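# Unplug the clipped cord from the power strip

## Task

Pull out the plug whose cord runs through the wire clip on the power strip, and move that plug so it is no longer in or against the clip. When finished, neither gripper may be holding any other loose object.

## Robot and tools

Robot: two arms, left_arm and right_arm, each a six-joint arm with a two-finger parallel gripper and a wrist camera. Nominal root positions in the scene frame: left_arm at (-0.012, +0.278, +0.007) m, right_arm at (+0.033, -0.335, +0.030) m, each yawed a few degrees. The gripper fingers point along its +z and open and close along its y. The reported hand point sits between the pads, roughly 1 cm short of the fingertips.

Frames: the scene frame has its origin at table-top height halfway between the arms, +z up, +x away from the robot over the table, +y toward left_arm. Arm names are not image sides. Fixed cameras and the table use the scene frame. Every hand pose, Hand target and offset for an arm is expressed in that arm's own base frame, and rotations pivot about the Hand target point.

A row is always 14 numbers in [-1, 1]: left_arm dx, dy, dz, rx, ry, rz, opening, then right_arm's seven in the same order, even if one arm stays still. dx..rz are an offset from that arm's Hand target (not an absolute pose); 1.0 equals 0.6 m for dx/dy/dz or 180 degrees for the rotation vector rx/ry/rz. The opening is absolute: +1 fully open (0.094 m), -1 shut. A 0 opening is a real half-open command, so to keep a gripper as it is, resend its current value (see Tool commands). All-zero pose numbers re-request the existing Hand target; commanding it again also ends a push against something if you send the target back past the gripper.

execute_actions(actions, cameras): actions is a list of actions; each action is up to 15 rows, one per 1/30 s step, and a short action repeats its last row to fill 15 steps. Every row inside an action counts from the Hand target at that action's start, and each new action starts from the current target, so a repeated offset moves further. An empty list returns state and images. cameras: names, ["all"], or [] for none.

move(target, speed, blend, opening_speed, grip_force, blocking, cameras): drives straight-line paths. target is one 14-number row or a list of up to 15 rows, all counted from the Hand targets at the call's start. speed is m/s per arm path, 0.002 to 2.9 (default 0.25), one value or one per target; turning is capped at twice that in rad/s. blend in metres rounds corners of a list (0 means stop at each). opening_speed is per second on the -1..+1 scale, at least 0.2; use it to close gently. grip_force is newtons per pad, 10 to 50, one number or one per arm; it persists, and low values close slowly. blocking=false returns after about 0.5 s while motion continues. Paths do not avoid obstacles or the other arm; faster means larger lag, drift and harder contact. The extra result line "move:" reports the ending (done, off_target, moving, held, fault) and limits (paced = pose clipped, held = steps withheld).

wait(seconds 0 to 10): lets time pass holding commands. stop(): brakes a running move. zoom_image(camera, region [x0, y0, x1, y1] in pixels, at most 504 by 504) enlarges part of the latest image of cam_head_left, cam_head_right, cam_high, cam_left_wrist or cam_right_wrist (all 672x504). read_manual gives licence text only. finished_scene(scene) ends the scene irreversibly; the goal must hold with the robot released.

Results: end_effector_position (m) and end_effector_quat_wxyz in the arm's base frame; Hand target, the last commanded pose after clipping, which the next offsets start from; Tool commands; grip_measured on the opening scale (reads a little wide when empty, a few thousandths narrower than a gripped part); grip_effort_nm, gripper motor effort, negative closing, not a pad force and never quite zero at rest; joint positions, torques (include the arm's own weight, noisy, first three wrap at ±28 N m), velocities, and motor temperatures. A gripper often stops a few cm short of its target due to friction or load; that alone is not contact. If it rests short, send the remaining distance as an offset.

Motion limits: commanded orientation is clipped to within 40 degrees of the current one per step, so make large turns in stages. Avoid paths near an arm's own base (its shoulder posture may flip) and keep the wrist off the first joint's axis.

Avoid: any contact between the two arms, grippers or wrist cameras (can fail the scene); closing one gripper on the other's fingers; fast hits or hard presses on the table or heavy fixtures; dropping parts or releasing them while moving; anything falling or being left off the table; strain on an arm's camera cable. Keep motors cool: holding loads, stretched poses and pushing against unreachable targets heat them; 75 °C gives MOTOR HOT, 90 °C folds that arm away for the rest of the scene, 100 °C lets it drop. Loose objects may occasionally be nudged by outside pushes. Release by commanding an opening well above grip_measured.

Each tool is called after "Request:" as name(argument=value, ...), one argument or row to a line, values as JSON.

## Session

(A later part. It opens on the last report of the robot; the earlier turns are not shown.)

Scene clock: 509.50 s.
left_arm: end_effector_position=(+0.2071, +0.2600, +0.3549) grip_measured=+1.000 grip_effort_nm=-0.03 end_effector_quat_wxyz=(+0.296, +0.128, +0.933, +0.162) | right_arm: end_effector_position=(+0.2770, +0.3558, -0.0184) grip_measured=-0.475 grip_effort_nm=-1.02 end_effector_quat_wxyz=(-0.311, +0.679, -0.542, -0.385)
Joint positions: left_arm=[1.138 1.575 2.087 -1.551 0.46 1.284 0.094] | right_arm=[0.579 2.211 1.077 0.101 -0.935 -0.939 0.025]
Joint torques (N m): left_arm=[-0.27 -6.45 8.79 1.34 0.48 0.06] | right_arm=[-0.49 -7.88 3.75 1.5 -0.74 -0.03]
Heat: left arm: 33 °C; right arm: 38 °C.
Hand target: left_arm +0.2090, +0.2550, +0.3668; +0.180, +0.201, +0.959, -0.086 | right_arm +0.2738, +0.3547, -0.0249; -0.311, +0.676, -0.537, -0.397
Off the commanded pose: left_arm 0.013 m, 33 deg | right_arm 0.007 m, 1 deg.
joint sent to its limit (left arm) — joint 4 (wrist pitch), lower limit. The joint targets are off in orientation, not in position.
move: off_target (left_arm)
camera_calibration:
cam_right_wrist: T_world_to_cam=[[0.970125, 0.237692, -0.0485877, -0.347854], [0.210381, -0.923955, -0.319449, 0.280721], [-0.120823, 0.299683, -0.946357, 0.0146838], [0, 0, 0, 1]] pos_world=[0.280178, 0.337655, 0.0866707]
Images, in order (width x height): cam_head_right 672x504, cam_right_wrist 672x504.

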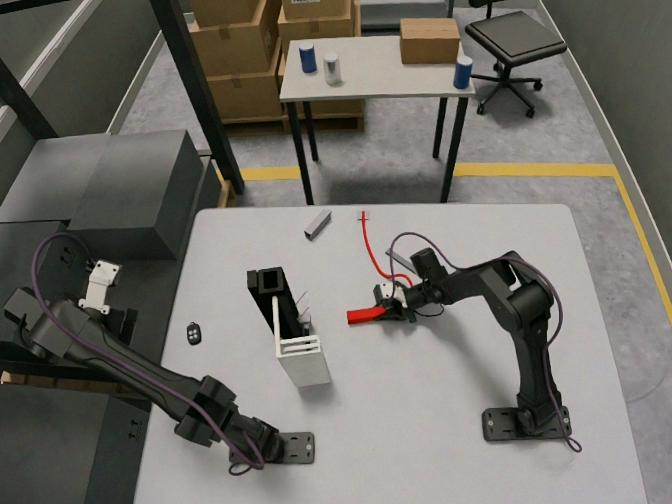

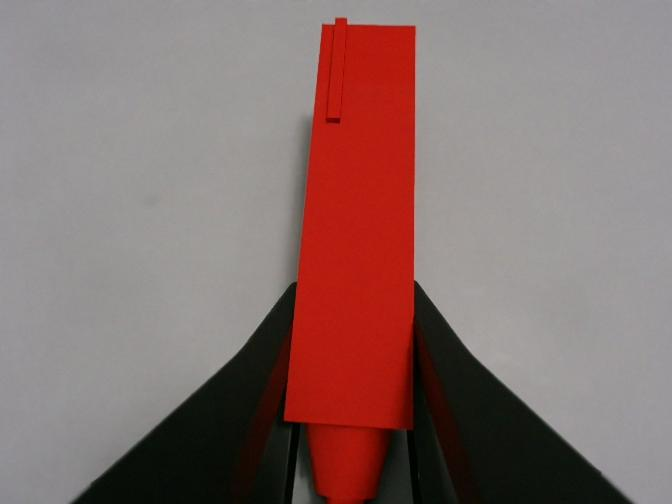

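Request:
move(
  target=[0,0,0,0,0,0,1,0,0,-0.015,0,0,0,-0.7],
  cameras=["cam_head_right","cam_head_left"],
  speed=0.04,
)

Request:
zoom_image(
  camera="cam_head_left",
  region=[310, 250, 430, 340],
)

Request:
zoom_image(
  camera="cam_head_right",
  region=[310, 270, 430, 360],
)

Scene clock: 515.87 s.
left_arm: end_effector_position=(+0.2071, +0.2600, +0.3549) grip_measured=+1.000 grip_effort_nm=-0.03 end_effector_quat_wxyz=(+0.296, +0.128, +0.933, +0.162) | right_arm: end_effector_position=(+0.2756, +0.3585, -0.0187) grip_measured=-0.475 grip_effort_nm=-1.02 end_effector_quat_wxyz=(-0.318, +0.678, -0.531, -0.396)
Joint positions: left_arm=[1.138 1.575 2.087 -1.551 0.46 1.284 0.094] | right_arm=[0.579 2.227 1.077 0.134 -0.964 -0.939 0.025]
Joint torques (N m): left_arm=[-0.25 -6.46 8.79 1.34 0.48 0.06] | right_arm=[-0.47 -7.19 3.52 1.46 -0.37 -0.03]
Heat: left arm: 33 °C; right arm: 37 °C.
Hand target: left_arm +0.2090, +0.2550, +0.3668; +0.180, +0.201, +0.959, -0.086 | right_arm +0.2738, +0.3547, -0.0338; -0.311, +0.676, -0.537, -0.397
Off the commanded pose: left_arm 0.013 m, 33 deg | right_arm 0.016 m, 1 deg.
joint sent to its limit (left arm) — joint 4 (wrist pitch), lower limit. The joint targets are off in orientation, not in position.
move: off_target (left_arm, right_arm)
Images, in order (width x height): cam_head_left 672x504, cam_head_right 672x504.

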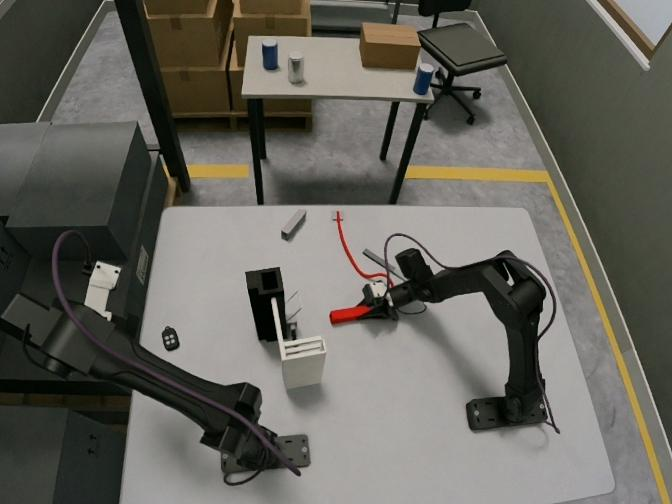

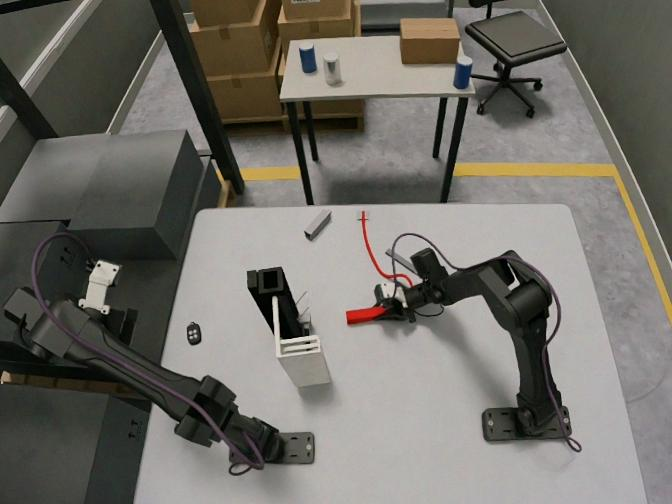

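Scaled by 4.200 from the camera's 672x504 image, which has a finer 960x720 frame.

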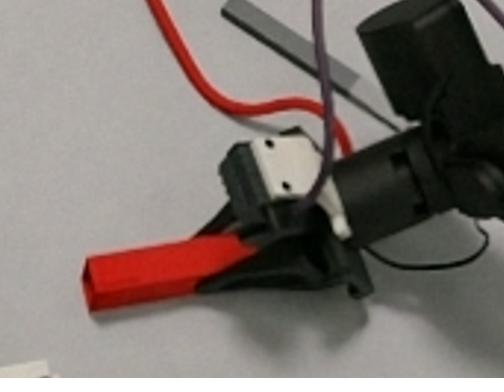

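Scaled by 4.200 from the camera's 672x504 image, which has a finer 960x720 frame.

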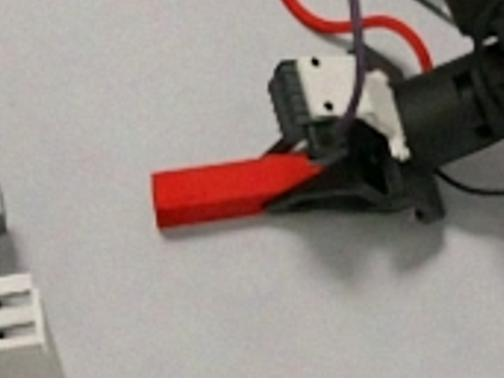

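Request:
move(
  target=[0,0,0,0,0,0,1,0,0,0.012,0,0,0,0.2],
  cameras=["cam_right_wrist"],
  opening_speed=0.5,
  speed=0.05,
)

Scene clock: 522.00 s.
left_arm: end_effector_position=(+0.2071, +0.2600, +0.3549) grip_measured=+1.000 grip_effort_nm=-0.03 end_effector_quat_wxyz=(+0.296, +0.128, +0.933, +0.162) | right_arm: end_effector_position=(+0.2749, +0.3581, -0.0190) grip_measured=+0.198 grip_effort_nm=0.09 end_effector_quat_wxyz=(-0.317, +0.678, -0.532, -0.396)
Joint positions: left_arm=[1.138 1.575 2.087 -1.551 0.46 1.284 0.094] | right_arm=[0.579 2.227 1.076 0.133 -0.965 -0.939 0.056]
Joint torques (N m): left_arm=[-0.24 -6.43 8.79 1.34 0.48 0.06] | right_arm=[-0.46 -8.64 3.64 1.26 -0.4 0]
Heat: left arm: 33 °C; right arm: 37 °C.
Hand target: left_arm +0.2090, +0.2550, +0.3668; +0.180, +0.201, +0.959, -0.086 | right_arm +0.2737, +0.3548, -0.0266; -0.311, +0.676, -0.537, -0.397
Off the commanded pose: left_arm 0.013 m, 33 deg | right_arm 0.008 m, 1 deg.
joint sent to its limit (left arm) — joint 4 (wrist pitch), lower limit. The joint targets are off in orientation, not in position.
move: off_target (left_arm)
camera_calibration:
cam_right_wrist: T_world_to_cam=[[0.966189, 0.253961, -0.0445208, -0.351169], [0.223548, -0.911165, -0.346129, 0.274472], [-0.128469, 0.324474, -0.93713, 0.0066069], [0, 0, 0, 1]] pos_world=[0.278787, 0.337128, 0.0855599]
Images, in order (width x height): cam_right_wrist 672x504.

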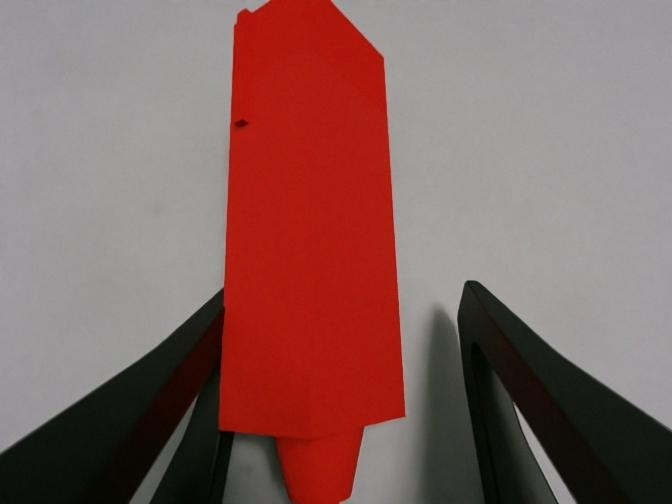

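Request:
move(
  target=[
    [0,0,0,0,0,0,1,-0.005,0,0.005,0,0,0,0.7],
    [0,0,0,0,0,0,1,0.04,-0.17,0.17,0,0,0,0.7],
  ],
  cameras=["all"],
  opening_speed=0.5,
  speed=0.08,
)

Request:
zoom_image(
  camera="cam_head_right",
  region=[230, 240, 430, 360],
)

Scene clock: 529.73 s.
left_arm: end_effector_position=(+0.2071, +0.2600, +0.3549) grip_measured=+1.000 grip_effort_nm=-0.02 end_effector_quat_wxyz=(+0.296, +0.128, +0.933, +0.162) | right_arm: end_effector_position=(+0.2925, +0.2487, +0.0542) grip_measured=+0.699 grip_effort_nm=0.08 end_effector_quat_wxyz=(-0.286, +0.675, -0.554, -0.395)
Joint positions: left_arm=[1.138 1.575 2.087 -1.551 0.46 1.284 0.094] | right_arm=[0.29 2.009 1.185 -0.692 -1.019 -1.446 0.08]
Joint torques (N m): left_arm=[-0.25 -6.46 8.79 1.34 0.48 0.06] | right_arm=[-0.23 -11.19 6.43 0.39 -0.93 -0.11]
Heat: left arm: 33 °C; right arm: 38 °C.
Hand target: left_arm +0.2090, +0.2550, +0.3668; +0.180, +0.201, +0.959, -0.086 | right_arm +0.2977, +0.2528, +0.0754; -0.311, +0.676, -0.537, -0.397
Off the commanded pose: left_arm 0.013 m, 33 deg | right_arm 0.022 m, 3 deg.
joint sent to its limit (left arm) — joint 4 (wrist pitch), lower limit. The joint targets are off in orientation, not in position.
move: off_target (left_arm, right_arm)
camera_calibration:
cam_left_wrist: T_world_to_cam=[[-0.139047, -0.894844, -0.424171, 0.414826], [-0.98889, 0.102735, 0.107433, 0.153411], [-0.052558, 0.434396, -0.899187, 0.326662], [0, 0, 0, 1]] pos_world=[0.226555, 0.213543, 0.453206]
cam_right_wrist: T_world_to_cam=[[0.965085, 0.239981, -0.104979, -0.329927], [0.198883, -0.932154, -0.302546, 0.206192], [-0.170462, 0.271104, -0.947336, 0.139098], [0, 0, 0, 1]] pos_world=[0.30111, 0.233669, 0.15952]

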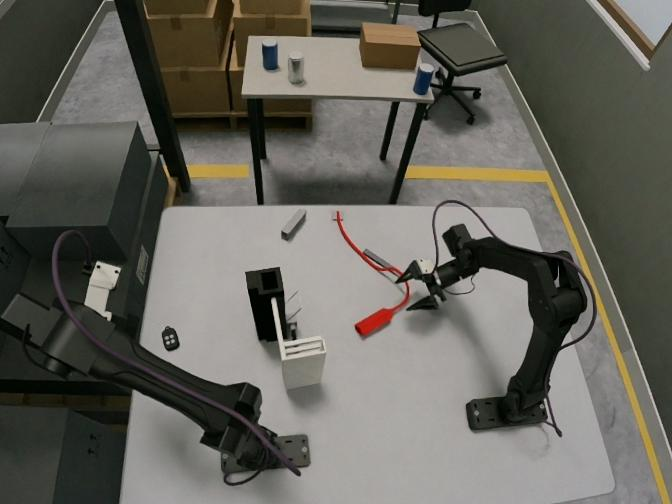

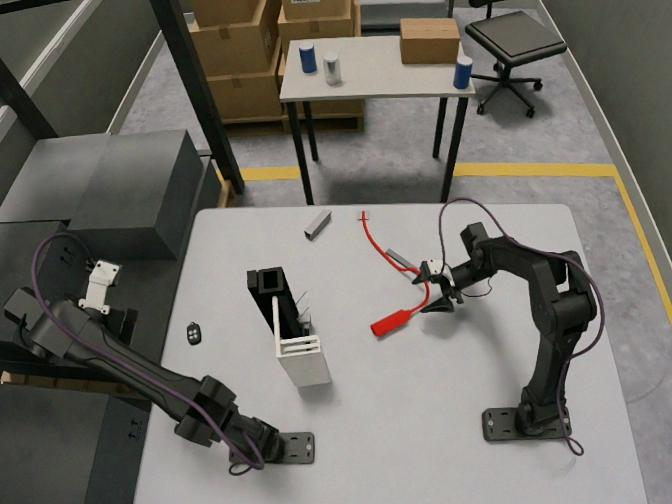

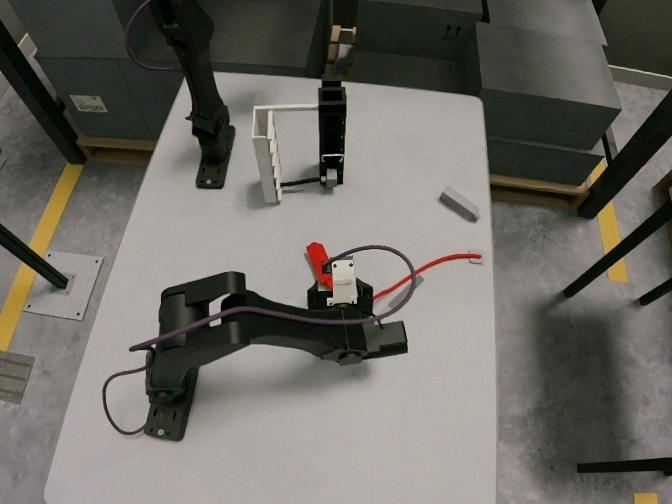

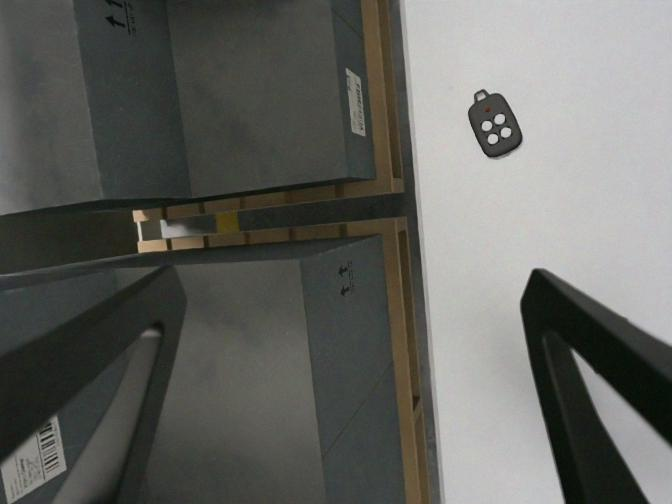

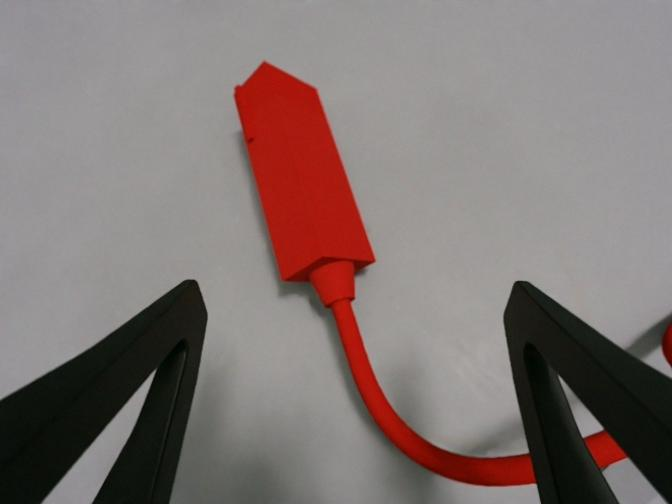

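Scaled by 2.520 from the camera's 672x504 image, which has a finer 960x720 frame.

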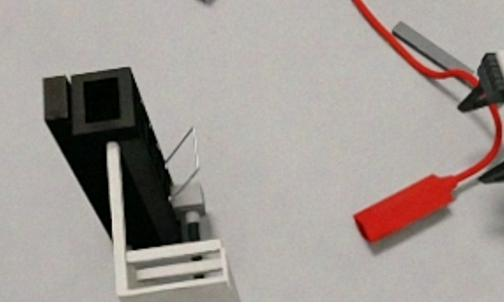

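Request:
move(
  target=[0,0,0,0,0,0,1,0,-0.05,0.12,0,0,0,0.7],
  cameras=["cam_head_right"],
  speed=0.12,
)

Request:
finished_scene(
  scene=1,
)

Scene clock: 534.80 s.
left_arm: end_effector_position=(+0.2071, +0.2600, +0.3549) grip_measured=+1.000 grip_effort_nm=-0.03 end_effector_quat_wxyz=(+0.296, +0.128, +0.933, +0.162) | right_arm: end_effector_position=(+0.2946, +0.2205, +0.1282) grip_measured=+0.699 grip_effort_nm=0.08 end_effector_quat_wxyz=(-0.287, +0.676, -0.550, -0.398)
Joint positions: left_arm=[1.138 1.575 2.087 -1.551 0.46 1.284 0.094] | right_arm=[0.208 1.91 1.365 -1.114 -1.023 -1.617 0.08]
Joint torques (N m): left_arm=[-0.25 -6.43 8.79 1.34 0.48 0.06] | right_arm=[-0.4 -10.43 6.84 0.22 -0.9 -0.09]
Heat: left arm: 33 °C; right arm: 38 °C.
Hand target: left_arm +0.2090, +0.2550, +0.3668; +0.180, +0.201, +0.959, -0.086 | right_arm +0.2978, +0.2228, +0.1474; -0.311, +0.676, -0.537, -0.397
Off the commanded pose: left_arm 0.013 m, 33 deg | right_arm 0.020 m, 3 deg.
joint sent to its limit (left arm) — joint 4 (wrist pitch), lower limit. The joint targets are off in orientation, not in position.
move: off_target (left_arm, right_arm)
Images, in order (width x height): cam_head_right 672x504.

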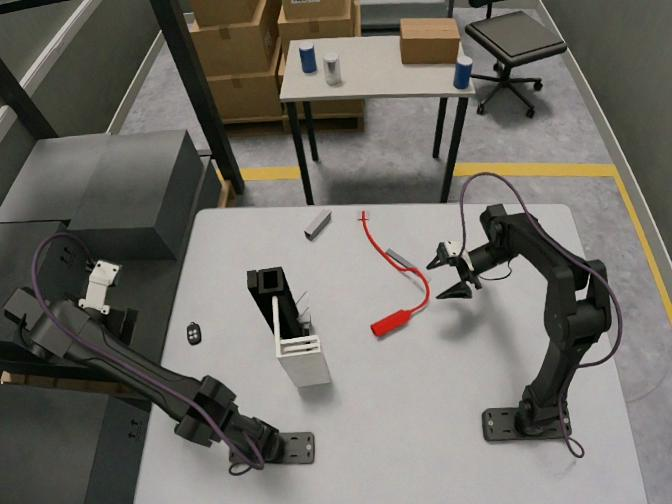

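The scene is finished: the task was done.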